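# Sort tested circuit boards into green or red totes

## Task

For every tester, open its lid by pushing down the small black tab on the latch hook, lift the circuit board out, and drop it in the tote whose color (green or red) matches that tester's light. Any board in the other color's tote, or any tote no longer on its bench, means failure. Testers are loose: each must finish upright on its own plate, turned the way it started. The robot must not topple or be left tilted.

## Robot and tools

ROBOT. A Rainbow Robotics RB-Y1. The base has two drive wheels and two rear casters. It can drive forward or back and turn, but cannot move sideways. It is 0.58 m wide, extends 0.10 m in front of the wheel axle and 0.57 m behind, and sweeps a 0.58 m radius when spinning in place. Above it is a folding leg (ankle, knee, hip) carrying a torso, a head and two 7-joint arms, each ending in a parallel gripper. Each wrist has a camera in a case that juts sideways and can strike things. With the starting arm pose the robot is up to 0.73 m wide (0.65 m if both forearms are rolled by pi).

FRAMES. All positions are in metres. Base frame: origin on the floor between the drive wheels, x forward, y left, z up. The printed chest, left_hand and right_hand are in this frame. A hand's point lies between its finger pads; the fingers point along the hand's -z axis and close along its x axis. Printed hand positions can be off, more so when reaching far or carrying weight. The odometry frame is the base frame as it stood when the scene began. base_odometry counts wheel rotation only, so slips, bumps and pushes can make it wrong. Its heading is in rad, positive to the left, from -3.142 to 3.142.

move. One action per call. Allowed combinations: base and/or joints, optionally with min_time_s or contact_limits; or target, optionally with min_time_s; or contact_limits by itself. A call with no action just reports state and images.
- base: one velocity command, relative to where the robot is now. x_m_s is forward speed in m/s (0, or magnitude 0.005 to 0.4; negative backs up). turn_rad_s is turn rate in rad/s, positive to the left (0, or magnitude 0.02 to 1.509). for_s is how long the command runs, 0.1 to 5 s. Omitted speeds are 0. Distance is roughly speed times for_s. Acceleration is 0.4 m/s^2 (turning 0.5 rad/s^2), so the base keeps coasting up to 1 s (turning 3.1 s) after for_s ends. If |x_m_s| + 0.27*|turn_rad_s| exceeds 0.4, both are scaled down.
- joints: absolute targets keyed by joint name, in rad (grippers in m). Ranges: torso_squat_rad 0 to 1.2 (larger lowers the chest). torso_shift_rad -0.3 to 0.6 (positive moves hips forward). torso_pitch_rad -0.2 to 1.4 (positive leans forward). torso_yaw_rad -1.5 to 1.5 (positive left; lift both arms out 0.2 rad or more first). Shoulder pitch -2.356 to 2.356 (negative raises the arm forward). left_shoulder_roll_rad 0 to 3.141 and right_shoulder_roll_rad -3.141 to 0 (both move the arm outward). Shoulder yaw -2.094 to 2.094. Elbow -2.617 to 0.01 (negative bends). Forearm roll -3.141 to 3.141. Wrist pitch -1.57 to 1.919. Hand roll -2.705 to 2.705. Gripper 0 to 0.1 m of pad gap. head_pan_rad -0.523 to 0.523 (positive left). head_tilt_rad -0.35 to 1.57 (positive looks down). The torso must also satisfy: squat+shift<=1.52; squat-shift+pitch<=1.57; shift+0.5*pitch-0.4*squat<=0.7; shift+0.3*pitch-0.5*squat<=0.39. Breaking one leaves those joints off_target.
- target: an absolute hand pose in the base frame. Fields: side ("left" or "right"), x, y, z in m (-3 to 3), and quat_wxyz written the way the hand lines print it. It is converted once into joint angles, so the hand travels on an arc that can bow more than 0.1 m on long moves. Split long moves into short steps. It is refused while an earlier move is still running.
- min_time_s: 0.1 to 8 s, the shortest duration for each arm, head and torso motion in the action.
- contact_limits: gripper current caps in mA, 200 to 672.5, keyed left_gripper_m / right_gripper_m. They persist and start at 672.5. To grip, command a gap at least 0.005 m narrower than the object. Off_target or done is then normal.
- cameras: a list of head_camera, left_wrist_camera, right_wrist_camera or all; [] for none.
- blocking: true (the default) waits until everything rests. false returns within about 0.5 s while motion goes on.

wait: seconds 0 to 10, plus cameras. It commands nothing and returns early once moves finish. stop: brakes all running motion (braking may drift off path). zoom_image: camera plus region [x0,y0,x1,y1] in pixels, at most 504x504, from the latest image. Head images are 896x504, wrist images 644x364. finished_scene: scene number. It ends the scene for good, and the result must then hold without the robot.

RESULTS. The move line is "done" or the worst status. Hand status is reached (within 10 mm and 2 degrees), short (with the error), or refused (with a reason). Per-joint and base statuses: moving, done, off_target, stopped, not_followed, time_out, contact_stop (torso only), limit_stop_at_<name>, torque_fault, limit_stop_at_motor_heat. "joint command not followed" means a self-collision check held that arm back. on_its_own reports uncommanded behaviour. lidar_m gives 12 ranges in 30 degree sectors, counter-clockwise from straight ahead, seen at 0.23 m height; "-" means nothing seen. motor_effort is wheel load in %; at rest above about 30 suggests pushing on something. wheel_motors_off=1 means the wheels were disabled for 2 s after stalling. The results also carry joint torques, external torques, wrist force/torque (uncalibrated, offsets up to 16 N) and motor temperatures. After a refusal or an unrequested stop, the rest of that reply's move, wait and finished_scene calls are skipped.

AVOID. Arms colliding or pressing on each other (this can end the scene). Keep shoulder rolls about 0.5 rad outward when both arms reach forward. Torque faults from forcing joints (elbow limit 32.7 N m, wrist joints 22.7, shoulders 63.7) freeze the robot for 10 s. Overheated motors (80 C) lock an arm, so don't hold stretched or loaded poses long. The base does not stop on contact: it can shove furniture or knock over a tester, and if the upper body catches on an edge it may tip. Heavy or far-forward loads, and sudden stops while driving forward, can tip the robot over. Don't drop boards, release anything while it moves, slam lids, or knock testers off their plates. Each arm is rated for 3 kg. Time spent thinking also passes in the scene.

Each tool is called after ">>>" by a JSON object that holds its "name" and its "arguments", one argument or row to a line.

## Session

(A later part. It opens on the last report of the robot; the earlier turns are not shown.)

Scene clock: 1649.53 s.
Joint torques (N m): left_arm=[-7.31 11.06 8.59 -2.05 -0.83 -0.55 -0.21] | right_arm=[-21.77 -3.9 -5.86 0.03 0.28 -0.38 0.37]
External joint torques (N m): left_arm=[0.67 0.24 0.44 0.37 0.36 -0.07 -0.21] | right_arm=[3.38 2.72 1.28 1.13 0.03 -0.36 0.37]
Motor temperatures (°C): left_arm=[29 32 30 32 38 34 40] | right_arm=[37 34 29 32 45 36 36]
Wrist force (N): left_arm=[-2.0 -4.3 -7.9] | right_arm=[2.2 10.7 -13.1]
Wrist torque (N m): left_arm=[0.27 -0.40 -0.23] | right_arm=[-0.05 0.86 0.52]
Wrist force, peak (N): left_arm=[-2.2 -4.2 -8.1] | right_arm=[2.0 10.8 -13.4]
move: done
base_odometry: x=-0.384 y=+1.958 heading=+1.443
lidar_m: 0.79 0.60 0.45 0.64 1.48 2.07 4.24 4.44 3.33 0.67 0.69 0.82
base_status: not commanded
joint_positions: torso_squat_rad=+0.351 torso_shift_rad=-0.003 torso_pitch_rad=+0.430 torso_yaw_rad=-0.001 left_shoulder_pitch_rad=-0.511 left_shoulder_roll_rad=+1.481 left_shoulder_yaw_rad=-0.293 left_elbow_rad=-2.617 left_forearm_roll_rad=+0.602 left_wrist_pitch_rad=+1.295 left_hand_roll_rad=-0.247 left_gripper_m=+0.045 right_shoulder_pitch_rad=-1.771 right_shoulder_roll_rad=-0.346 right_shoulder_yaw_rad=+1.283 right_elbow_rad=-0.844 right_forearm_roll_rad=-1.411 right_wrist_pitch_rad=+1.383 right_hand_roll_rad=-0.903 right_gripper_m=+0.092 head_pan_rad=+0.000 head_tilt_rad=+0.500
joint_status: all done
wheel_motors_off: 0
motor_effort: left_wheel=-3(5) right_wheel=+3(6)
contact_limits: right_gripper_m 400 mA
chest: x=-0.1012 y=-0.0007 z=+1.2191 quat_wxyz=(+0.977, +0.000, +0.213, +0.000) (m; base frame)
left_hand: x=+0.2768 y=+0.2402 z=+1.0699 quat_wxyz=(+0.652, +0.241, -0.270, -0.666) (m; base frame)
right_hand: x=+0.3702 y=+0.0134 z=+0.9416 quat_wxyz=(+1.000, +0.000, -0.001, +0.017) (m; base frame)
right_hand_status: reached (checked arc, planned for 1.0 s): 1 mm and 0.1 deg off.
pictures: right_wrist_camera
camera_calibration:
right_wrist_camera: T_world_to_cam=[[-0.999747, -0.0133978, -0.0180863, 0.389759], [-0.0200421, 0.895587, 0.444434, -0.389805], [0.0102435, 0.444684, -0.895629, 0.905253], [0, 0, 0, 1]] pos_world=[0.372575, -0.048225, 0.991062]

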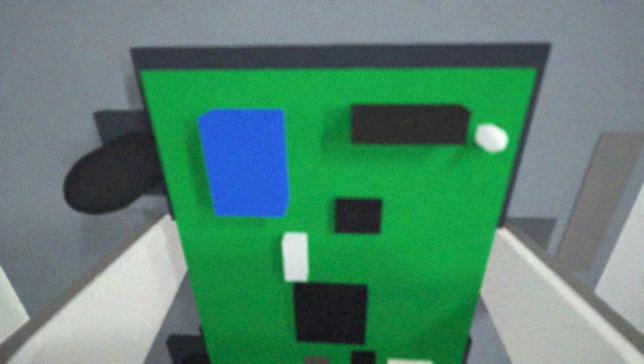

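>>> {"name": "move", "arguments": {
  "target": {"side":"right","x":0.370,"y":0.0135,"z":0.939,"quat_wxyz":[1,0,0,0.017]},
  "min_time_s": 0.7,
  "cameras": []
}}

>>> {"name": "move", "arguments": {
  "joints": {"right_gripper_m":0.06},
  "cameras": ["head_camera","right_wrist_camera"]
}}

Scene clock: 1659.40 s.
Joint torques (N m): left_arm=[-7.3 10.92 8.86 -2.07 -0.82 -0.54 -0.22] | right_arm=[-21.37 -4.12 -5.65 0.03 0.28 -0.35 0.38]
External joint torques (N m): left_arm=[0.67 0.1 0.71 0.35 0.36 -0.06 -0.23] | right_arm=[3.78 2.47 1.43 1.13 0.04 -0.34 0.38]
Motor temperatures (°C): left_arm=[29 32 30 32 38 34 40] | right_arm=[37 34 29 32 45 36 36]
Wrist force (N): left_arm=[-2.0 -4.0 -8.0] | right_arm=[2.0 10.6 -13.1]
Wrist torque (N m): left_arm=[0.24 -0.40 -0.23] | right_arm=[-0.03 0.83 0.52]
Wrist force, peak (N): left_arm=[-2.2 -4.4 -8.2] | right_arm=[2.3 10.7 -13.2]
move: done
base_odometry: x=-0.384 y=+1.958 heading=+1.443
lidar_m: 0.79 0.60 0.45 0.64 1.48 2.08 4.23 4.44 3.32 0.68 0.69 0.81
base_status: not commanded
joint_positions: torso_squat_rad=+0.351 torso_shift_rad=-0.003 torso_pitch_rad=+0.430 torso_yaw_rad=-0.001 left_shoulder_pitch_rad=-0.511 left_shoulder_roll_rad=+1.481 left_shoulder_yaw_rad=-0.293 left_elbow_rad=-2.617 left_forearm_roll_rad=+0.602 left_wrist_pitch_rad=+1.295 left_hand_roll_rad=-0.247 left_gripper_m=+0.045 right_shoulder_pitch_rad=-1.768 right_shoulder_roll_rad=-0.341 right_shoulder_yaw_rad=+1.284 right_elbow_rad=-0.836 right_forearm_roll_rad=-1.410 right_wrist_pitch_rad=+1.379 right_hand_roll_rad=-0.899 right_gripper_m=+0.092 head_pan_rad=+0.000 head_tilt_rad=+0.500
joint_status: all done
wheel_motors_off: 0
motor_effort: left_wheel=-4(4) right_wheel=+4(6)
contact_limits: right_gripper_m 400 mA
chest: x=-0.1012 y=-0.0007 z=+1.2191 quat_wxyz=(+0.977, +0.000, +0.213, +0.000) (m; base frame)
left_hand: x=+0.2768 y=+0.2402 z=+1.0699 quat_wxyz=(+0.652, +0.241, -0.270, -0.666) (m; base frame)
right_hand: x=+0.3703 y=+0.0135 z=+0.9395 quat_wxyz=(+1.000, +0.000, +0.000, +0.017) (m; base frame)
right_hand_status: reached (checked arc, planned for 0.7 s): 1 mm and 0.1 deg off.
pictures: none
No camera images: "cameras" was empty.

Scene clock: 1660.23 s.
Joint torques (N m): left_arm=[-7.45 10.97 8.8 -1.96 -0.88 -0.56 -0.24] | right_arm=[-22.61 -5.67 -5.9 0.19 0.9 -0.94 0.25]
External joint torques (N m): left_arm=[0.52 0.15 0.66 0.45 0.3 -0.08 -0.25] | right_arm=[2.53 0.92 1.17 1.3 0.66 -0.93 0.25]
Motor temperatures (°C): left_arm=[29 32 30 32 38 34 40] | right_arm=[37 34 29 32 45 36 36]
Wrist force (N): left_arm=[-1.8 -4.0 -8.1] | right_arm=[-4.5 9.9 -10.1]
Wrist torque (N m): left_arm=[0.22 -0.38 -0.23] | right_arm=[-0.04 0.90 0.60]
Wrist force, peak (N): left_arm=[-2.0 -4.4 -8.4] | right_arm=[2.2 11.0 -13.2]
move: off_target
base_odometry: x=-0.384 y=+1.958 heading=+1.443
lidar_m: 0.79 0.60 0.45 0.65 1.47 2.08 4.24 4.44 3.32 0.67 0.70 0.82
base_status: not commanded
joint_positions: torso_squat_rad=+0.351 torso_shift_rad=-0.003 torso_pitch_rad=+0.430 torso_yaw_rad=-0.001 left_shoulder_pitch_rad=-0.511 left_shoulder_roll_rad=+1.481 left_shoulder_yaw_rad=-0.293 left_elbow_rad=-2.617 left_forearm_roll_rad=+0.602 left_wrist_pitch_rad=+1.295 left_hand_roll_rad=-0.247 left_gripper_m=+0.045 right_shoulder_pitch_rad=-1.768 right_shoulder_roll_rad=-0.341 right_shoulder_yaw_rad=+1.284 right_elbow_rad=-0.836 right_forearm_roll_rad=-1.410 right_wrist_pitch_rad=+1.379 right_hand_roll_rad=-0.899 right_gripper_m=+0.071 head_pan_rad=+0.000 head_tilt_rad=+0.500
joint_status: right_gripper_m off_target (ended at +0.071, target +0.060)
wheel_motors_off: 0
motor_effort: left_wheel=-3(5) right_wheel=+4(5)
contact_limits: right_gripper_m 400 mA
chest: x=-0.1012 y=-0.0007 z=+1.2191 quat_wxyz=(+0.977, +0.000, +0.213, +0.000) (m; base frame)
left_hand: x=+0.2768 y=+0.2402 z=+1.0699 quat_wxyz=(+0.652, +0.241, -0.270, -0.666) (m; base frame)
right_hand: x=+0.3700 y=+0.0136 z=+0.9393 quat_wxyz=(+1.000, +0.000, +0.000, +0.017) (m; base frame)
pictures: head_camera, right_wrist_camera
camera_calibration:
head_camera: T_world_to_cam=[[0.0295658, -0.998764, 0.0399609, -0.0582245], [-0.776659, -0.0481207, -0.628081, 0.934711], [0.629228, -0.0124663, -0.777121, 1.01923], [0, 0, 0, 1]] pos_world=[0.0863441, -0.000467594, 1.38147]
right_wrist_camera: T_world_to_cam=[[-0.999757, -0.0137102, -0.0172607, 0.388784], [-0.0199539, 0.895629, 0.444354, -0.388942], [0.00936697, 0.444591, -0.895685, 0.903534], [0, 0, 0, 1]] pos_world=[0.372465, -0.0480251, 0.988821]

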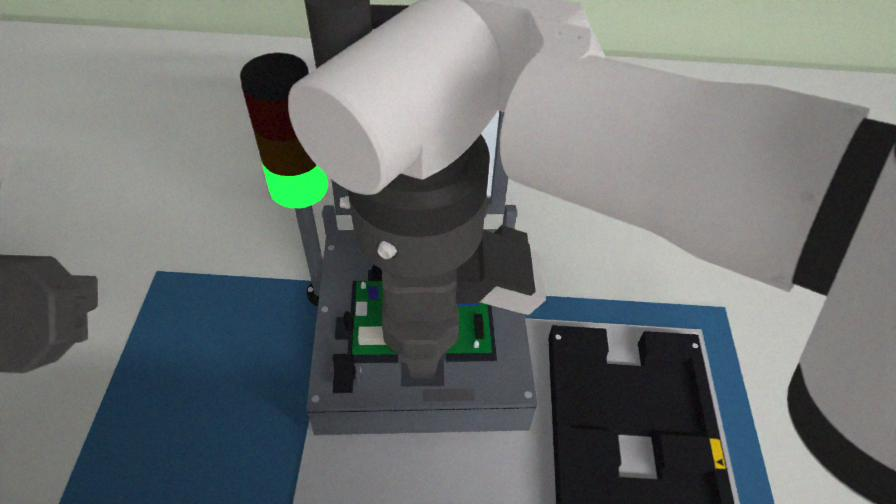

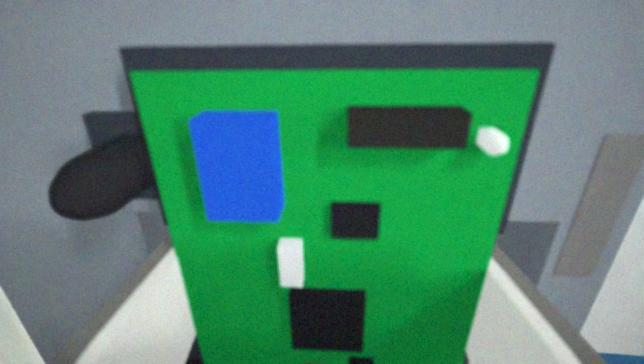

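>>> {"name": "move", "arguments": {
  "target": {"side":"right","x":0.355,"y":0.0135,"z":0.939,"quat_wxyz":[1,0,0,0.017]},
  "min_time_s": 1.2,
  "cameras": ["head_camera","left_wrist_camera"]
}}

Scene clock: 1669.73 s.
Joint torques (N m): left_arm=[-7.31 11.08 8.77 -2.08 -0.9 -0.53 -0.21] | right_arm=[-15.19 -0.55 -4.98 -5.11 -3.73 3.2 0.41]
External joint torques (N m): left_arm=[0.66 0.26 0.62 0.34 0.29 -0.05 -0.22] | right_arm=[9.55 5.89 2.84 -3.9 -3.96 3.19 0.41]
Motor temperatures (°C): left_arm=[29 32 30 32 38 34 40] | right_arm=[37 34 29 32 45 36 36]
Wrist force (N): left_arm=[-2.1 -4.3 -7.9] | right_arm=[22.5 13.4 -8.8]
Wrist torque (N m): left_arm=[0.28 -0.42 -0.24] | right_arm=[-0.02 0.50 -0.09]
Wrist force, peak (N): left_arm=[-1.9 -4.6 -8.0] | right_arm=[22.7 13.9 -9.3]
move: done
base_odometry: x=-0.384 y=+1.958 heading=+1.443
lidar_m: 0.79 0.60 0.46 0.64 1.47 2.08 4.23 4.43 3.32 0.67 0.70 0.81
base_status: not commanded
joint_positions: torso_squat_rad=+0.351 torso_shift_rad=-0.003 torso_pitch_rad=+0.430 torso_yaw_rad=-0.001 left_shoulder_pitch_rad=-0.511 left_shoulder_roll_rad=+1.481 left_shoulder_yaw_rad=-0.293 left_elbow_rad=-2.617 left_forearm_roll_rad=+0.602 left_wrist_pitch_rad=+1.295 left_hand_roll_rad=-0.247 left_gripper_m=+0.045 right_shoulder_pitch_rad=-1.754 right_shoulder_roll_rad=-0.382 right_shoulder_yaw_rad=+1.292 right_elbow_rad=-0.951 right_forearm_roll_rad=-1.403 right_wrist_pitch_rad=+1.393 right_hand_roll_rad=-0.972 right_gripper_m=+0.071 head_pan_rad=+0.000 head_tilt_rad=+0.500
joint_status: all done
wheel_motors_off: 0
motor_effort: left_wheel=-4(6) right_wheel=+3(6)
contact_limits: right_gripper_m 400 mA
chest: x=-0.1010 y=-0.0008 z=+1.2191 quat_wxyz=(+0.977, +0.000, +0.213, +0.000) (m; base frame)
left_hand: x=+0.2770 y=+0.2402 z=+1.0698 quat_wxyz=(+0.652, +0.241, -0.270, -0.666) (m; base frame)
right_hand: x=+0.3566 y=+0.0128 z=+0.9396 quat_wxyz=(+1.000, -0.002, +0.004, +0.017) (m; base frame)
right_hand_status: reached (checked arc, planned for 1.2 s): 2 mm and 0.5 deg off.
pictures: head_camera, left_wrist_camera
camera_calibration:
head_camera: T_world_to_cam=[[0.0295477, -0.998766, 0.0399127, -0.0582002], [-0.776824, -0.0480731, -0.62788, 0.934608], [0.629024, -0.0124528, -0.777286, 1.01925], [0, 0, 0, 1]] pos_world=[0.0866134, -0.00050645, 1.38139]
left_wrist_camera: T_world_to_cam=[[-0.0129974, -0.999362, 0.0332556, 0.206693], [-0.973892, 0.00511377, -0.226955, 0.545591], [0.22664, -0.0353372, -0.973337, 1.05597], [0, 0, 0, 1]] pos_world=[0.294707, 0.241086, 1.14477]

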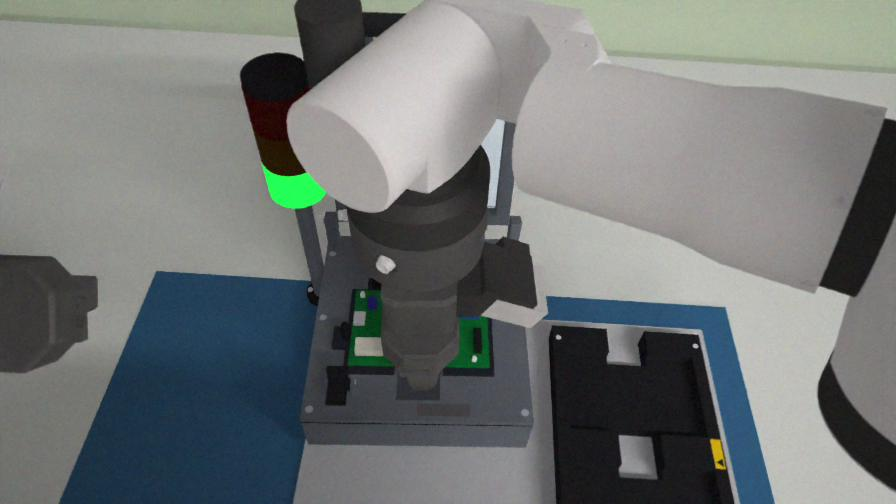

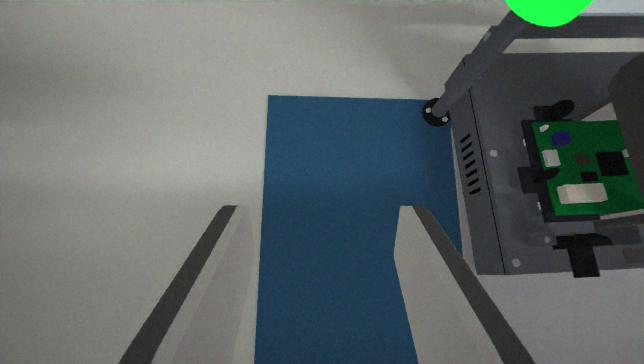

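>>> {"name": "move", "arguments": {
  "target": {"side":"right","x":0.34,"y":0.012,"z":0.939,"quat_wxyz":[1,0,0,0.005]},
  "min_time_s": 1.2,
  "cameras": []
}}

>>> {"name": "move", "arguments": {
  "target": {"side":"right","x":0.325,"y":0.011,"z":0.939,"quat_wxyz":[1,0,0,-0.005]},
  "min_time_s": 1.2,
  "cameras": ["head_camera","left_wrist_camera"]
}}

Scene clock: 1678.50 s.
Joint torques (N m): left_arm=[-7.26 11 8.78 -2.03 -0.86 -0.6 -0.27] | right_arm=[-14.26 -2.99 -4.43 -3.58 -3.05 2.9 -0.28]
External joint torques (N m): left_arm=[0.72 0.18 0.64 0.39 0.32 -0.13 -0.28] | right_arm=[9.97 3.29 4.11 -2.24 -3.27 2.88 -0.28]
Motor temperatures (°C): left_arm=[29 32 30 32 38 34 40] | right_arm=[37 34 29 32 45 36 36]
Wrist force (N): left_arm=[-2.0 -4.0 -8.0] | right_arm=[19.3 15.7 -6.6]
Wrist torque (N m): left_arm=[0.23 -0.39 -0.24] | right_arm=[0.05 0.57 0.81]
Wrist force, peak (N): left_arm=[-2.0 -4.4 -8.0] | right_arm=[23.4 17.1 -7.8]
move: done
base_odometry: x=-0.384 y=+1.958 heading=+1.443
lidar_m: 0.79 0.60 0.44 0.65 1.48 2.07 4.23 4.44 3.33 0.68 0.69 0.81
base_status: not commanded
joint_positions: torso_squat_rad=+0.351 torso_shift_rad=-0.003 torso_pitch_rad=+0.430 torso_yaw_rad=-0.001 left_shoulder_pitch_rad=-0.511 left_shoulder_roll_rad=+1.481 left_shoulder_yaw_rad=-0.293 left_elbow_rad=-2.617 left_forearm_roll_rad=+0.602 left_wrist_pitch_rad=+1.295 left_hand_roll_rad=-0.247 left_gripper_m=+0.045 right_shoulder_pitch_rad=-1.738 right_shoulder_roll_rad=-0.426 right_shoulder_yaw_rad=+1.298 right_elbow_rad=-1.075 right_forearm_roll_rad=-1.394 right_wrist_pitch_rad=+1.400 right_hand_roll_rad=-1.071 right_gripper_m=+0.071 head_pan_rad=+0.000 head_tilt_rad=+0.500
joint_status: all done
wheel_motors_off: 0
motor_effort: left_wheel=-6(7) right_wheel=+2(4)
contact_limits: right_gripper_m 400 mA
chest: x=-0.1010 y=-0.0007 z=+1.2191 quat_wxyz=(+0.977, +0.000, +0.213, +0.000) (m; base frame)
left_hand: x=+0.2770 y=+0.2402 z=+1.0698 quat_wxyz=(+0.652, +0.241, -0.270, -0.666) (m; base frame)
right_hand: x=+0.3411 y=+0.0119 z=+0.9399 quat_wxyz=(+1.000, -0.003, +0.006, +0.006) (m; base frame)
right_hand_status: reached (checked arc, planned for 1.2 s): 1 mm and 0.7 deg off.
pictures: none
No camera images: "cameras" was empty.

Scene clock: 1680.03 s.
Joint torques (N m): left_arm=[-7.35 11.03 8.73 -2.07 -0.92 -0.54 -0.27] | right_arm=[-7.67 2.22 -2.25 -9.53 -9.05 8.22 -0.49]
External joint torques (N m): left_arm=[0.62 0.21 0.59 0.35 0.27 -0.06 -0.27] | right_arm=[16.04 8.36 6.87 -8.08 -9.28 8.19 -0.49]
Motor temperatures (°C): left_arm=[29 32 30 32 38 34 40] | right_arm=[37 34 29 32 46 36 36]
Wrist force (N): left_arm=[-1.7 -4.3 -7.8] | right_arm=[52.5 27.5 -18.9]
Wrist torque (N m): left_arm=[0.27 -0.37 -0.22] | right_arm=[0.00 0.78 0.87]
Wrist force, peak (N): left_arm=[-2.1 -4.4 -8.1] | right_arm=[53.3 27.4 -21.2]
move: done
base_odometry: x=-0.384 y=+1.959 heading=+1.443
lidar_m: 0.79 0.60 0.45 0.65 1.48 2.07 4.24 4.43 3.31 0.67 0.69 0.82
base_status: not commanded
joint_positions: torso_squat_rad=+0.351 torso_shift_rad=-0.003 torso_pitch_rad=+0.431 torso_yaw_rad=+0.000 left_shoulder_pitch_rad=-0.511 left_shoulder_roll_rad=+1.481 left_shoulder_yaw_rad=-0.293 left_elbow_rad=-2.617 left_forearm_roll_rad=+0.602 left_wrist_pitch_rad=+1.295 left_hand_roll_rad=-0.247 left_gripper_m=+0.045 right_shoulder_pitch_rad=-1.724 right_shoulder_roll_rad=-0.467 right_shoulder_yaw_rad=+1.305 right_elbow_rad=-1.191 right_forearm_roll_rad=-1.378 right_wrist_pitch_rad=+1.400 right_hand_roll_rad=-1.168 right_gripper_m=+0.074 head_pan_rad=+0.000 head_tilt_rad=+0.500
joint_status: all done
wheel_motors_off: 0
motor_effort: left_wheel=-10(11) right_wheel=-4(6)
contact_limits: right_gripper_m 400 mA
chest: x=-0.1005 y=-0.0006 z=+1.2190 quat_wxyz=(+0.977, +0.000, +0.214, +0.000) (m; base frame)
left_hand: x=+0.2773 y=+0.2404 z=+1.0694 quat_wxyz=(+0.653, +0.241, -0.270, -0.666) (m; base frame)
right_hand: x=+0.3281 y=+0.0110 z=+0.9404 quat_wxyz=(+1.000, -0.001, +0.003, -0.005) (m; base frame)
right_hand_status: reached (checked arc, planned for 1.2 s): 3 mm and 0.4 deg off.
pictures: head_camera, left_wrist_camera
camera_calibration:
head_camera: T_world_to_cam=[[0.0298394, -0.998752, 0.040055, -0.0581743], [-0.777207, -0.0483816, -0.627383, 0.934311], [0.628537, -0.0124104, -0.77768, 1.01934], [0, 0, 0, 1]] pos_world=[0.0871981, -0.00024798, 1.38122]
left_wrist_camera: T_world_to_cam=[[-0.0127094, -0.99936, 0.0334245, 0.206706], [-0.974036, 0.00481708, -0.226342, 0.545285], [0.226036, -0.0354333, -0.973474, 1.05592], [0, 0, 0, 1]] pos_world=[0.295078, 0.241362, 1.14442]

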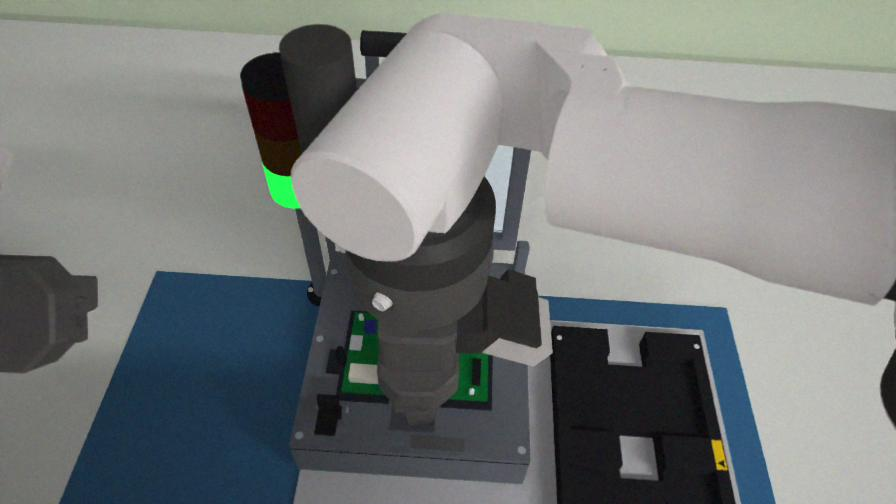

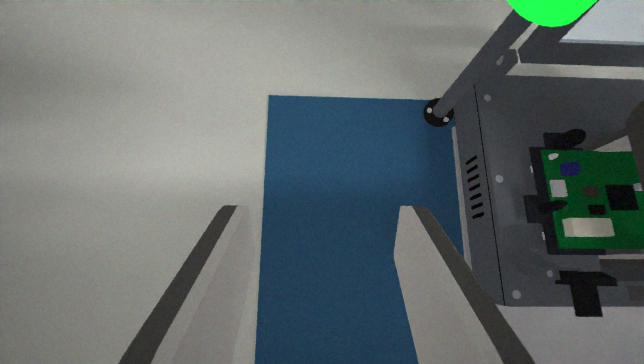

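>>> {"name": "move", "arguments": {
  "target": {"side":"right","x":0.328,"y":0.011,"z":0.985,"quat_wxyz":[1,0,0,0]},
  "min_time_s": 3,
  "cameras": ["head_camera","right_wrist_camera"]
}}

>>> {"name": "move", "arguments": {
  "target": {"side":"right","x":0.328,"y":0.011,"z":1.10,"quat_wxyz":[1,0,0,0]},
  "min_time_s": 3
}}

Scene clock: 1706.13 s.
Joint torques (N m): left_arm=[-7.29 10.92 8.84 -2.08 -0.94 -0.57 -0.24] | right_arm=[-15.11 1.11 -7.46 -6.9 -6.71 2.85 -0.29]
External joint torques (N m): left_arm=[0.68 0.1 0.69 0.34 0.25 -0.09 -0.25] | right_arm=[8.72 7.77 2.22 -5.77 -6.94 2.86 -0.29]
Motor temperatures (°C): left_arm=[29 32 30 32 38 34 40] | right_arm=[36 33 28 32 49 39 36]
Wrist force (N): left_arm=[-1.6 -4.1 -7.9] | right_arm=[28.4 10.7 -9.2]
Wrist torque (N m): left_arm=[0.24 -0.36 -0.23] | right_arm=[-0.04 0.05 0.49]
Wrist force, peak (N): left_arm=[-2.1 -4.3 -8.1] | right_arm=[53.7 26.6 -25.6]
move: done
base_odometry: x=-0.384 y=+1.959 heading=+1.443
lidar_m: 0.78 0.59 0.45 0.64 1.47 2.08 4.23 4.43 3.33 0.67 0.69 0.82
base_status: not commanded
joint_positions: torso_squat_rad=+0.351 torso_shift_rad=-0.003 torso_pitch_rad=+0.430 torso_yaw_rad=-0.001 left_shoulder_pitch_rad=-0.511 left_shoulder_roll_rad=+1.481 left_shoulder_yaw_rad=-0.293 left_elbow_rad=-2.617 left_forearm_roll_rad=+0.602 left_wrist_pitch_rad=+1.295 left_hand_roll_rad=-0.247 left_gripper_m=+0.045 right_shoulder_pitch_rad=-1.790 right_shoulder_roll_rad=-0.524 right_shoulder_yaw_rad=+1.263 right_elbow_rad=-1.274 right_forearm_roll_rad=-1.423 right_wrist_pitch_rad=+1.476 right_hand_roll_rad=-1.196 right_gripper_m=+0.060 head_pan_rad=+0.000 head_tilt_rad=+0.500
joint_status: all done
wheel_motors_off: 0
on_its_own: right_gripper_m moved -0.014 to your old target +0.060
motor_effort: left_wheel=-10(12) right_wheel=-6(7)
contact_limits: right_gripper_m 400 mA
chest: x=-0.1008 y=-0.0007 z=+1.2191 quat_wxyz=(+0.977, +0.000, +0.213, +0.000) (m; base frame)
left_hand: x=+0.2772 y=+0.2402 z=+1.0696 quat_wxyz=(+0.652, +0.241, -0.270, -0.666) (m; base frame)
right_hand: x=+0.3297 y=+0.0102 z=+0.9862 quat_wxyz=(+1.000, +0.000, -0.002, -0.001) (m; base frame)
right_hand_status: reached (checked arc, planned for 3.0 s): 2 mm and 0.3 deg off.
pictures: head_camera, right_wrist_camera
camera_calibration:
head_camera: T_world_to_cam=[[0.0295434, -0.998764, 0.0399634, -0.0582405], [-0.776987, -0.0480984, -0.627676, 0.934482], [0.628822, -0.0125073, -0.777448, 1.01929], [0, 0, 0, 1]] pos_world=[0.0868492, -0.000472847, 1.38132]
right_wrist_camera: T_world_to_cam=[[-0.999503, 0.0229754, -0.0215782, 0.353014], [0.0110005, 0.895819, 0.444282, -0.41767], [0.0295378, 0.443824, -0.895627, 0.940719], [0, 0, 0, 1]] pos_world=[0.329647, -0.0514679, 1.03571]

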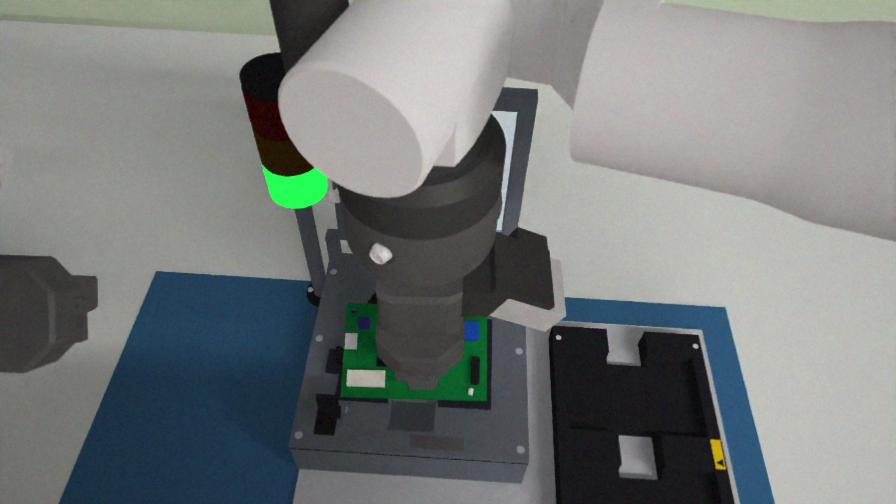

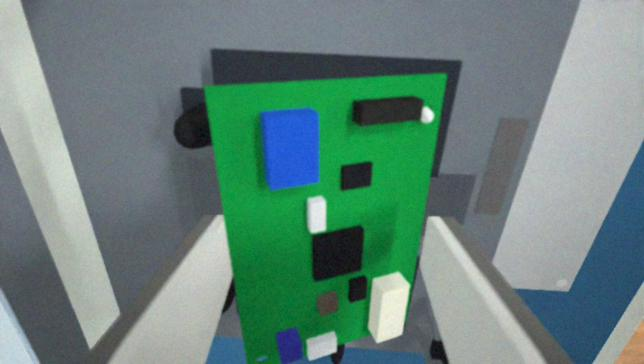

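Scene clock: 1709.47 s.
Joint torques (N m): left_arm=[-7.29 10.97 8.65 -2.01 -0.83 -0.45 -0.27] | right_arm=[-23.28 -9.07 -10.55 -0.66 -0.21 0.18 -0.36]
External joint torques (N m): left_arm=[0.69 0.15 0.5 0.41 0.36 0.03 -0.28] | right_arm=[0.62 -1.47 -0.7 -0.5 -0.44 0.18 -0.36]
Motor temperatures (°C): left_arm=[29 32 30 32 38 34 40] | right_arm=[36 33 29 32 49 38 36]
Wrist force (N): left_arm=[-2.1 -4.0 -7.9] | right_arm=[2.3 10.4 -13.3]
Wrist torque (N m): left_arm=[0.24 -0.41 -0.24] | right_arm=[0.00 0.84 0.51]
Wrist force, peak (N): left_arm=[-2.0 -4.6 -8.1] | right_arm=[28.6 10.5 -8.9]
move: done
base_odometry: x=-0.384 y=+1.958 heading=+1.443
lidar_m: 0.79 0.60 0.45 0.64 1.47 2.07 4.23 4.43 3.33 0.68 0.70 0.82
base_status: not commanded
joint_positions: torso_squat_rad=+0.351 torso_shift_rad=-0.003 torso_pitch_rad=+0.430 torso_yaw_rad=-0.001 left_shoulder_pitch_rad=-0.511 left_shoulder_roll_rad=+1.481 left_shoulder_yaw_rad=-0.293 left_elbow_rad=-2.617 left_forearm_roll_rad=+0.602 left_wrist_pitch_rad=+1.295 left_hand_roll_rad=-0.247 left_gripper_m=+0.045 right_shoulder_pitch_rad=-1.976 right_shoulder_roll_rad=-0.591 right_shoulder_yaw_rad=+1.149 right_elbow_rad=-1.307 right_forearm_roll_rad=-1.572 right_wrist_pitch_rad=+1.679 right_hand_roll_rad=-1.213 right_gripper_m=+0.060 head_pan_rad=+0.000 head_tilt_rad=+0.500
joint_status: all done
wheel_motors_off: 0
motor_effort: left_wheel=-7(12) right_wheel=+0(6)
contact_limits: right_gripper_m 400 mA
chest: x=-0.1011 y=-0.0007 z=+1.2191 quat_wxyz=(+0.977, +0.000, +0.213, +0.000) (m; base frame)
left_hand: x=+0.2769 y=+0.2402 z=+1.0698 quat_wxyz=(+0.652, +0.241, -0.270, -0.666) (m; base frame)
right_hand: x=+0.3277 y=+0.0112 z=+1.1000 quat_wxyz=(+1.000, +0.000, +0.000, +0.000) (m; base frame)
right_hand_status: reached (checked arc, planned for 3.0 s): 0 mm and 0.0 deg off.
pictures: head_camera, left_wrist_camera, right_wrist_camera
camera_calibration:
head_camera: T_world_to_cam=[[0.0295886, -0.998763, 0.0399735, -0.0582261], [-0.776749, -0.0481445, -0.627968, 0.93464], [0.629115, -0.0124687, -0.777212, 1.01925], [0, 0, 0, 1]] pos_world=[0.0864762, -0.000447526, 1.38143]
left_wrist_camera: T_world_to_cam=[[-0.0129546, -0.999361, 0.0333124, 0.206667], [-0.973866, 0.00505516, -0.227066, 0.545616], [0.226753, -0.0353834, -0.973309, 1.05599], [0, 0, 0, 1]] pos_world=[0.294586, 0.241141, 1.14481]
right_wrist_camera: T_world_to_cam=[[-0.999654, 0.0198508, -0.0172366, 0.348765], [0.0101373, 0.895991, 0.443956, -0.468482], [0.0242567, 0.443628, -0.895883, 1.04432], [0, 0, 0, 1]] pos_world=[0.328062, -0.0504549, 1.14958]

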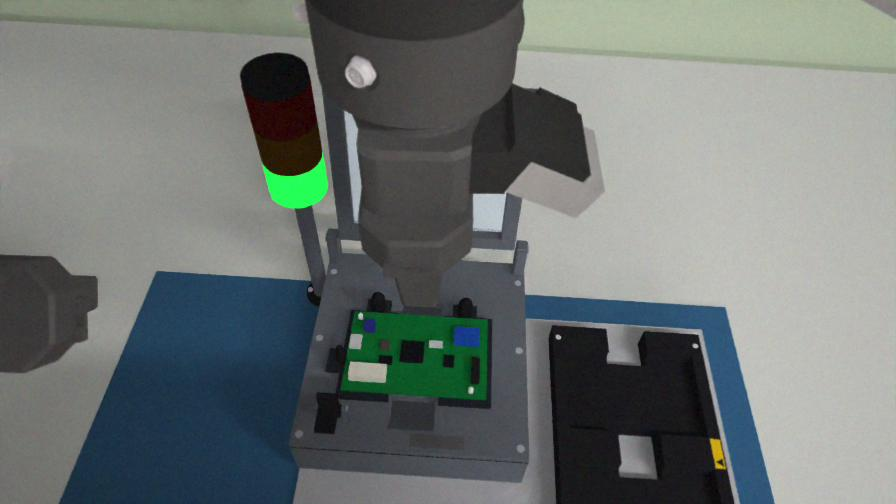

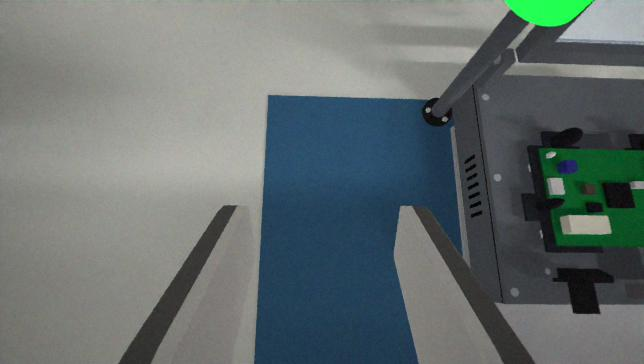

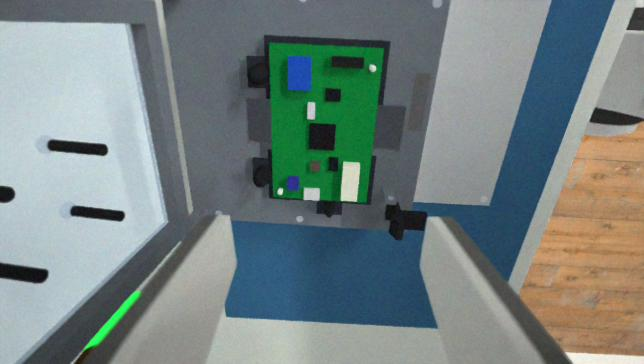

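>>> {"name": "zoom_image", "arguments": {
  "camera": "head_camera",
  "region": [280, 240, 560, 500]
}}

>>> {"name": "zoom_image", "arguments": {
  "camera": "right_wrist_camera",
  "region": [160, 0, 520, 260]
}}

>>> {"name": "zoom_image", "arguments": {
  "camera": "left_wrist_camera",
  "region": [400, 50, 644, 340]
}}

Scaled by 1.800 from the camera's 896x504 image, which has a finer 1280x720 frame.

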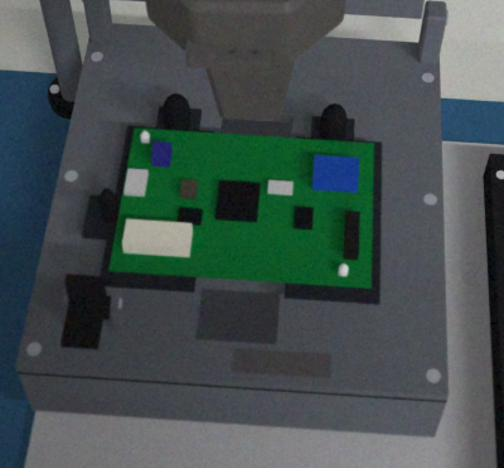

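Scaled by 1.400 from the camera's 644x364 image, which has a finer 1265x715 frame.

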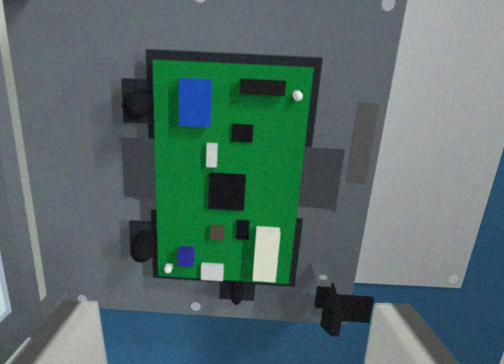

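Scaled by 1.738 from the camera's 644x364 image, which has a finer 920x520 frame.

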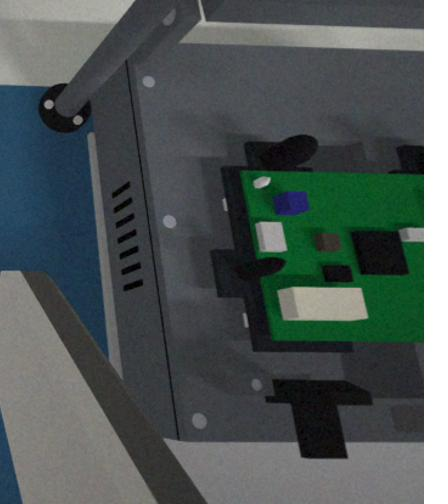

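>>> {"name": "move", "arguments": {
  "joints": {"right_gripper_m":0.095},
  "contact_limits": {"right_gripper_m":672},
  "cameras": []
}}

>>> {"name": "move", "arguments": {
  "target": {"side":"right","x":0.329,"y":0.011,"z":0.96,"quat_wxyz":[1,0,0,0]},
  "min_time_s": 3,
  "cameras": ["head_camera","right_wrist_camera"]
}}

Scene clock: 1735.00 s.
Joint torques (N m): left_arm=[-7.23 10.89 8.68 -1.99 -0.89 -0.5 -0.22] | right_arm=[-23.02 -9.15 -10.52 -0.64 -0.26 0.26 -0.32]
External joint torques (N m): left_arm=[0.74 0.07 0.53 0.43 0.29 -0.02 -0.23] | right_arm=[0.88 -1.55 -0.66 -0.47 -0.49 0.26 -0.32]
Motor temperatures (°C): left_arm=[29 32 30 32 38 34 40] | right_arm=[37 34 29 32 46 37 36]
Wrist force (N): left_arm=[-1.8 -4.3 -8.0] | right_arm=[2.1 10.8 -13.1]
Wrist torque (N m): left_arm=[0.27 -0.39 -0.23] | right_arm=[-0.05 0.83 0.51]
Wrist force, peak (N): left_arm=[-2.1 -4.4 -8.0] | right_arm=[2.3 11.0 -13.3]
move: done
base_odometry: x=-0.384 y=+1.958 heading=+1.443
lidar_m: 0.79 0.60 0.45 0.64 1.48 2.08 4.23 4.44 3.33 0.68 0.70 0.81
base_status: not commanded
joint_positions: torso_squat_rad=+0.351 torso_shift_rad=-0.003 torso_pitch_rad=+0.430 torso_yaw_rad=-0.001 left_shoulder_pitch_rad=-0.511 left_shoulder_roll_rad=+1.481 left_shoulder_yaw_rad=-0.293 left_elbow_rad=-2.617 left_forearm_roll_rad=+0.602 left_wrist_pitch_rad=+1.295 left_hand_roll_rad=-0.247 left_gripper_m=+0.045 right_shoulder_pitch_rad=-1.976 right_shoulder_roll_rad=-0.591 right_shoulder_yaw_rad=+1.149 right_elbow_rad=-1.307 right_forearm_roll_rad=-1.572 right_wrist_pitch_rad=+1.679 right_hand_roll_rad=-1.213 right_gripper_m=+0.095 head_pan_rad=+0.000 head_tilt_rad=+0.500
joint_status: all done
wheel_motors_off: 0
motor_effort: left_wheel=-5(8) right_wheel=+1(2)
contact_limits: right_gripper_m 672 mA
chest: x=-0.1011 y=-0.0007 z=+1.2191 quat_wxyz=(+0.977, +0.000, +0.213, +0.000) (m; base frame)
left_hand: x=+0.2769 y=+0.2402 z=+1.0698 quat_wxyz=(+0.652, +0.241, -0.270, -0.666) (m; base frame)
right_hand: x=+0.3277 y=+0.0112 z=+1.1000 quat_wxyz=(+1.000, +0.000, +0.000, +0.000) (m; base frame)
pictures: none
No camera images: "cameras" was empty.

Scene clock: 1738.33 s.
Joint torques (N m): left_arm=[-7.1 10.95 8.75 -2.07 -0.85 -0.55 -0.25] | right_arm=[-20.25 -3.68 -8.06 -0.25 0.28 -0.27 0.37]
External joint torques (N m): left_arm=[0.87 0.13 0.6 0.35 0.33 -0.08 -0.26] | right_arm=[3.54 2.7 1.33 1.09 0.05 -0.27 0.37]
Motor temperatures (°C): left_arm=[29 32 30 32 38 34 40] | right_arm=[37 34 29 32 46 37 36]
Wrist force (N): left_arm=[-1.8 -4.3 -7.9] | right_arm=[2.0 10.8 -13.1]
Wrist torque (N m): left_arm=[0.26 -0.39 -0.23] | right_arm=[-0.07 0.83 0.52]
Wrist force, peak (N): left_arm=[-2.2 -4.3 -8.1] | right_arm=[2.2 10.9 -13.5]
move: done
base_odometry: x=-0.384 y=+1.958 heading=+1.443
lidar_m: 0.79 0.60 0.45 0.64 1.48 2.08 4.23 4.44 3.32 0.67 0.69 0.81
base_status: not commanded
joint_positions: torso_squat_rad=+0.351 torso_shift_rad=-0.003 torso_pitch_rad=+0.430 torso_yaw_rad=-0.001 left_shoulder_pitch_rad=-0.511 left_shoulder_roll_rad=+1.481 left_shoulder_yaw_rad=-0.293 left_elbow_rad=-2.617 left_forearm_roll_rad=+0.602 left_wrist_pitch_rad=+1.295 left_hand_roll_rad=-0.247 left_gripper_m=+0.045 right_shoulder_pitch_rad=-1.751 right_shoulder_roll_rad=-0.493 right_shoulder_yaw_rad=+1.285 right_elbow_rad=-1.229 right_forearm_roll_rad=-1.394 right_wrist_pitch_rad=+1.432 right_hand_roll_rad=-1.174 right_gripper_m=+0.095 head_pan_rad=+0.000 head_tilt_rad=+0.500
joint_status: all done
wheel_motors_off: 0
motor_effort: left_wheel=-6(8) right_wheel=+0(2)
contact_limits: right_gripper_m 672 mA
chest: x=-0.1011 y=-0.0007 z=+1.2191 quat_wxyz=(+0.977, +0.000, +0.213, +0.000) (m; base frame)
left_hand: x=+0.2769 y=+0.2402 z=+1.0698 quat_wxyz=(+0.652, +0.241, -0.270, -0.666) (m; base frame)
right_hand: x=+0.3293 y=+0.0110 z=+0.9604 quat_wxyz=(+1.000, +0.000, -0.001, +0.000) (m; base frame)
right_hand_status: reached (checked arc, planned for 3.0 s): 1 mm and 0.1 deg off.
pictures: head_camera, right_wrist_camera
camera_calibration:
head_camera: T_world_to_cam=[[0.0295887, -0.998763, 0.0399733, -0.0582261], [-0.776749, -0.0481445, -0.627968, 0.934641], [0.629115, -0.0124685, -0.777212, 1.01925], [0, 0, 0, 1]] pos_world=[0.0864762, -0.000447713, 1.38143]
right_wrist_camera: T_world_to_cam=[[-0.999626, 0.0206436, -0.0179594, 0.34863], [0.0105112, 0.895706, 0.444522, -0.406991], [0.0252629, 0.444167, -0.895588, 0.918666], [0, 0, 0, 1]] pos_world=[0.329569, -0.0506938, 1.00992]

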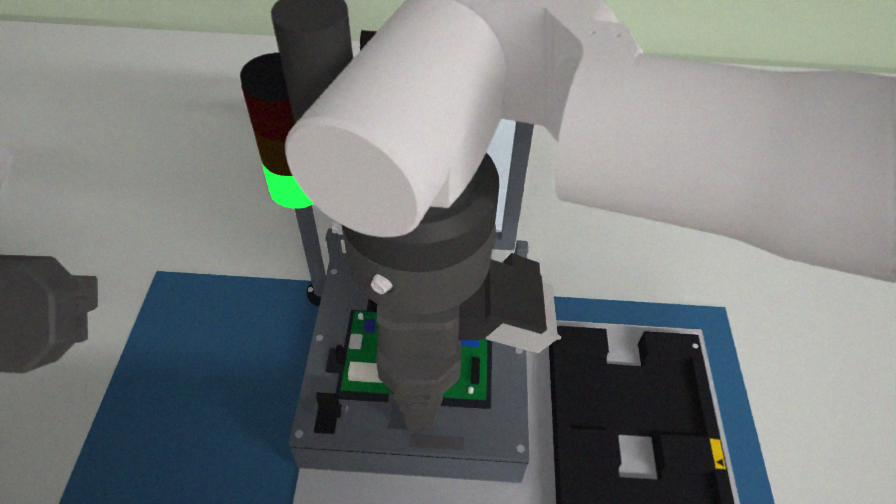

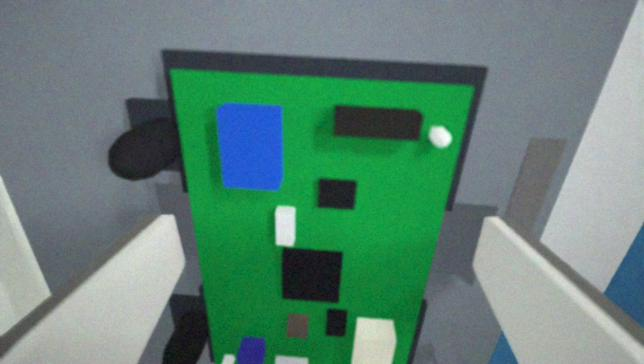

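>>> {"name": "move", "arguments": {
  "target": {"side":"right","x":0.331,"y":0.011,"z":0.951,"quat_wxyz":[1,0,0,0]},
  "min_time_s": 2,
  "cameras": ["right_wrist_camera"]
}}

>>> {"name": "move", "arguments": {
  "target": {"side":"right","x":0.331,"y":0.011,"z":0.941,"quat_wxyz":[1,0,0,0]},
  "min_time_s": 2,
  "cameras": ["right_wrist_camera"]
}}

>>> {"name": "move", "arguments": {
  "joints": {"right_gripper_m":0.05},
  "cameras": ["right_wrist_camera"]
}}

Scene clock: 1750.37 s.
Joint torques (N m): left_arm=[-7.27 10.91 8.56 -2.13 -0.84 -0.57 -0.19] | right_arm=[-14.38 -0.63 -4.09 -1.2 -0.54 0.21 0.46]
External joint torques (N m): left_arm=[0.7 0.09 0.41 0.28 0.35 -0.09 -0.2] | right_arm=[9.46 5.69 5.16 0.16 -0.78 0.22 0.46]
Motor temperatures (°C): left_arm=[29 32 30 32 38 34 40] | right_arm=[37 34 29 32 46 36 36]
Wrist force (N): left_arm=[-2.1 -4.0 -7.9] | right_arm=[9.0 10.4 -0.1]
Wrist torque (N m): left_arm=[0.24 -0.42 -0.22] | right_arm=[0.09 1.40 0.46]
Wrist force, peak (N): left_arm=[-2.2 -4.4 -8.1] | right_arm=[2.1 10.9 -13.3]
move: done
base_odometry: x=-0.384 y=+1.958 heading=+1.443
lidar_m: 0.79 0.60 0.45 0.64 1.47 2.07 4.23 4.44 3.32 0.68 0.69 0.82
base_status: not commanded
joint_positions: torso_squat_rad=+0.351 torso_shift_rad=-0.003 torso_pitch_rad=+0.430 torso_yaw_rad=-0.001 left_shoulder_pitch_rad=-0.511 left_shoulder_roll_rad=+1.481 left_shoulder_yaw_rad=-0.293 left_elbow_rad=-2.617 left_forearm_roll_rad=+0.602 left_wrist_pitch_rad=+1.295 left_hand_roll_rad=-0.247 left_gripper_m=+0.045 right_shoulder_pitch_rad=-1.741 right_shoulder_roll_rad=-0.480 right_shoulder_yaw_rad=+1.292 right_elbow_rad=-1.203 right_forearm_roll_rad=-1.385 right_wrist_pitch_rad=+1.415 right_hand_roll_rad=-1.159 right_gripper_m=+0.095 head_pan_rad=+0.000 head_tilt_rad=+0.500
joint_status: all done
wheel_motors_off: 0
motor_effort: left_wheel=-7(8) right_wheel=+0(2)
contact_limits: right_gripper_m 672 mA
chest: x=-0.1012 y=-0.0007 z=+1.2191 quat_wxyz=(+0.977, +0.000, +0.213, +0.000) (m; base frame)
left_hand: x=+0.2768 y=+0.2402 z=+1.0699 quat_wxyz=(+0.652, +0.241, -0.270, -0.666) (m; base frame)
right_hand: x=+0.3319 y=+0.0109 z=+0.9527 quat_wxyz=(+1.000, +0.001, -0.002, +0.000) (m; base frame)
right_hand_status: reached (checked arc, planned for 2.0 s): 2 mm and 0.2 deg off.
pictures: right_wrist_camera
camera_calibration:
right_wrist_camera: T_world_to_cam=[[-0.999567, 0.0211673, -0.0204163, 0.353389], [0.00986853, 0.895391, 0.445172, -0.403883], [0.0277037, 0.444778, -0.895212, 0.910508], [0, 0, 0, 1]] pos_world=[0.331998, -0.0508216, 1.00211]

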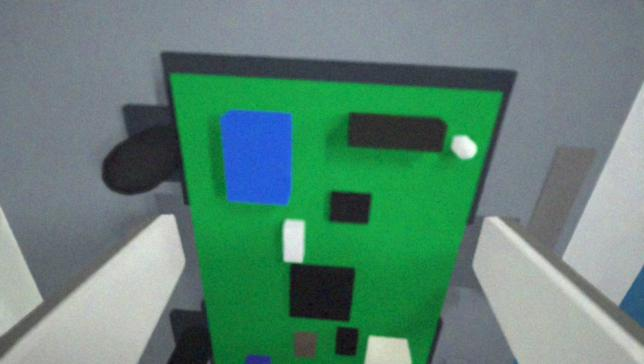

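Scene clock: 1752.70 s.
Joint torques (N m): left_arm=[-7.35 11.19 8.67 -2.05 -0.82 -0.56 -0.18] | right_arm=[-13.76 -2.27 -2.81 -1.48 -1.11 2.53 0.92]
External joint torques (N m): left_arm=[0.62 0.37 0.52 0.37 0.37 -0.09 -0.19] | right_arm=[10.04 3.93 6.3 -0.05 -1.35 2.54 0.92]
Motor temperatures (°C): left_arm=[29 32 30 32 38 34 40] | right_arm=[37 34 29 32 46 36 36]
Wrist force (N): left_arm=[-1.8 -4.0 -7.9] | right_arm=[13.5 18.4 -6.1]
Wrist torque (N m): left_arm=[0.25 -0.38 -0.23] | right_arm=[0.14 0.97 -0.03]
Wrist force, peak (N): left_arm=[-2.0 -4.5 -8.1] | right_arm=[14.1 18.6 -6.2]
move: done
base_odometry: x=-0.384 y=+1.958 heading=+1.443
lidar_m: 0.79 0.60 0.45 0.64 1.47 2.07 4.24 4.43 3.32 0.67 0.70 0.82
base_status: not commanded
joint_positions: torso_squat_rad=+0.351 torso_shift_rad=-0.003 torso_pitch_rad=+0.430 torso_yaw_rad=-0.001 left_shoulder_pitch_rad=-0.511 left_shoulder_roll_rad=+1.481 left_shoulder_yaw_rad=-0.293 left_elbow_rad=-2.617 left_forearm_roll_rad=+0.602 left_wrist_pitch_rad=+1.295 left_hand_roll_rad=-0.247 left_gripper_m=+0.045 right_shoulder_pitch_rad=-1.727 right_shoulder_roll_rad=-0.467 right_shoulder_yaw_rad=+1.300 right_elbow_rad=-1.183 right_forearm_roll_rad=-1.375 right_wrist_pitch_rad=+1.396 right_hand_roll_rad=-1.151 right_gripper_m=+0.095 head_pan_rad=+0.000 head_tilt_rad=+0.500
joint_status: all done
wheel_motors_off: 0
motor_effort: left_wheel=-5(8) right_wheel=-1(2)
contact_limits: right_gripper_m 672 mA
chest: x=-0.1012 y=-0.0007 z=+1.2191 quat_wxyz=(+0.977, +0.000, +0.213, +0.000) (m; base frame)
left_hand: x=+0.2769 y=+0.2402 z=+1.0699 quat_wxyz=(+0.652, +0.241, -0.270, -0.666) (m; base frame)
right_hand: x=+0.3318 y=+0.0113 z=+0.9427 quat_wxyz=(+1.000, +0.001, -0.002, +0.000) (m; base frame)
right_hand_status: reached (checked arc, planned for 2.0 s): 2 mm and 0.2 deg off.
pictures: right_wrist_camera
camera_calibration:
right_wrist_camera: T_world_to_cam=[[-0.999578, 0.0207934, -0.0203001, 0.353064], [0.00956022, 0.894987, 0.44599, -0.400533], [0.027442, 0.445608, -0.894808, 0.901086], [0, 0, 0, 1]] pos_world=[0.332017, -0.0504011, 0.992099]

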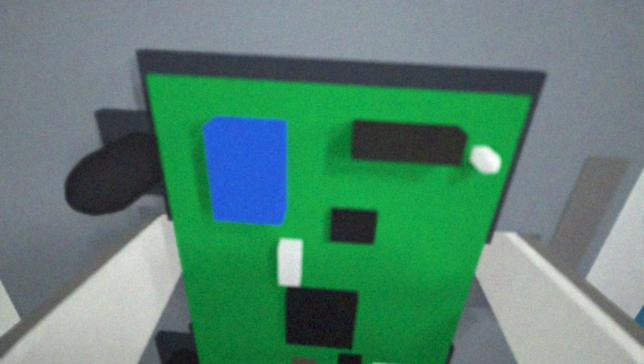

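Scene clock: 1753.70 s.
Joint torques (N m): left_arm=[-7.24 10.95 8.53 -2.08 -0.89 -0.57 -0.2] | right_arm=[-16.08 -3.74 -5.68 -4.44 -4.08 4.28 0.45]
External joint torques (N m): left_arm=[0.73 0.13 0.39 0.34 0.3 -0.09 -0.21] | right_arm=[7.72 2.45 3.42 -3.01 -4.32 4.28 0.45]
Motor temperatures (°C): left_arm=[29 32 30 32 38 34 40] | right_arm=[37 34 29 32 46 36 36]
Wrist force (N): left_arm=[-1.9 -4.3 -8.1] | right_arm=[27.4 19.6 -18.4]
Wrist torque (N m): left_arm=[0.26 -0.40 -0.22] | right_arm=[0.06 0.82 0.48]
Wrist force, peak (N): left_arm=[-2.2 -4.1 -8.2] | right_arm=[30.1 20.4 -20.9]
move: off_target
base_odometry: x=-0.384 y=+1.959 heading=+1.443
lidar_m: 0.79 0.60 0.45 0.65 1.48 2.08 4.23 4.43 3.33 0.67 0.69 0.81
base_status: not commanded
joint_positions: torso_squat_rad=+0.351 torso_shift_rad=-0.003 torso_pitch_rad=+0.430 torso_yaw_rad=-0.001 left_shoulder_pitch_rad=-0.511 left_shoulder_roll_rad=+1.481 left_shoulder_yaw_rad=-0.293 left_elbow_rad=-2.617 left_forearm_roll_rad=+0.602 left_wrist_pitch_rad=+1.295 left_hand_roll_rad=-0.247 left_gripper_m=+0.045 right_shoulder_pitch_rad=-1.726 right_shoulder_roll_rad=-0.467 right_shoulder_yaw_rad=+1.301 right_elbow_rad=-1.182 right_forearm_roll_rad=-1.374 right_wrist_pitch_rad=+1.396 right_hand_roll_rad=-1.151 right_gripper_m=+0.070 head_pan_rad=+0.000 head_tilt_rad=+0.500
joint_status: right_gripper_m off_target (ended at +0.070, target +0.050)
wheel_motors_off: 0
motor_effort: left_wheel=-7(8) right_wheel=-1(3)
contact_limits: right_gripper_m 672 mA
chest: x=-0.1009 y=-0.0007 z=+1.2191 quat_wxyz=(+0.977, +0.000, +0.213, +0.000) (m; base frame)
left_hand: x=+0.2771 y=+0.2403 z=+1.0697 quat_wxyz=(+0.652, +0.241, -0.270, -0.666) (m; base frame)
right_hand: x=+0.3321 y=+0.0111 z=+0.9420 quat_wxyz=(+1.000, +0.001, -0.002, +0.000) (m; base frame)
pictures: right_wrist_camera
camera_calibration:
right_wrist_camera: T_world_to_cam=[[-0.99958, 0.0209379, -0.0200489, 0.353024], [0.00982409, 0.895352, 0.445251, -0.399398], [0.0272734, 0.444867, -0.895181, 0.900966], [0, 0, 0, 1]] pos_world=[0.332227, -0.0506, 0.991438]

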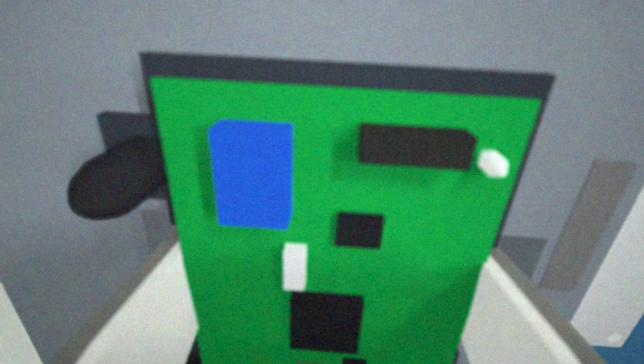

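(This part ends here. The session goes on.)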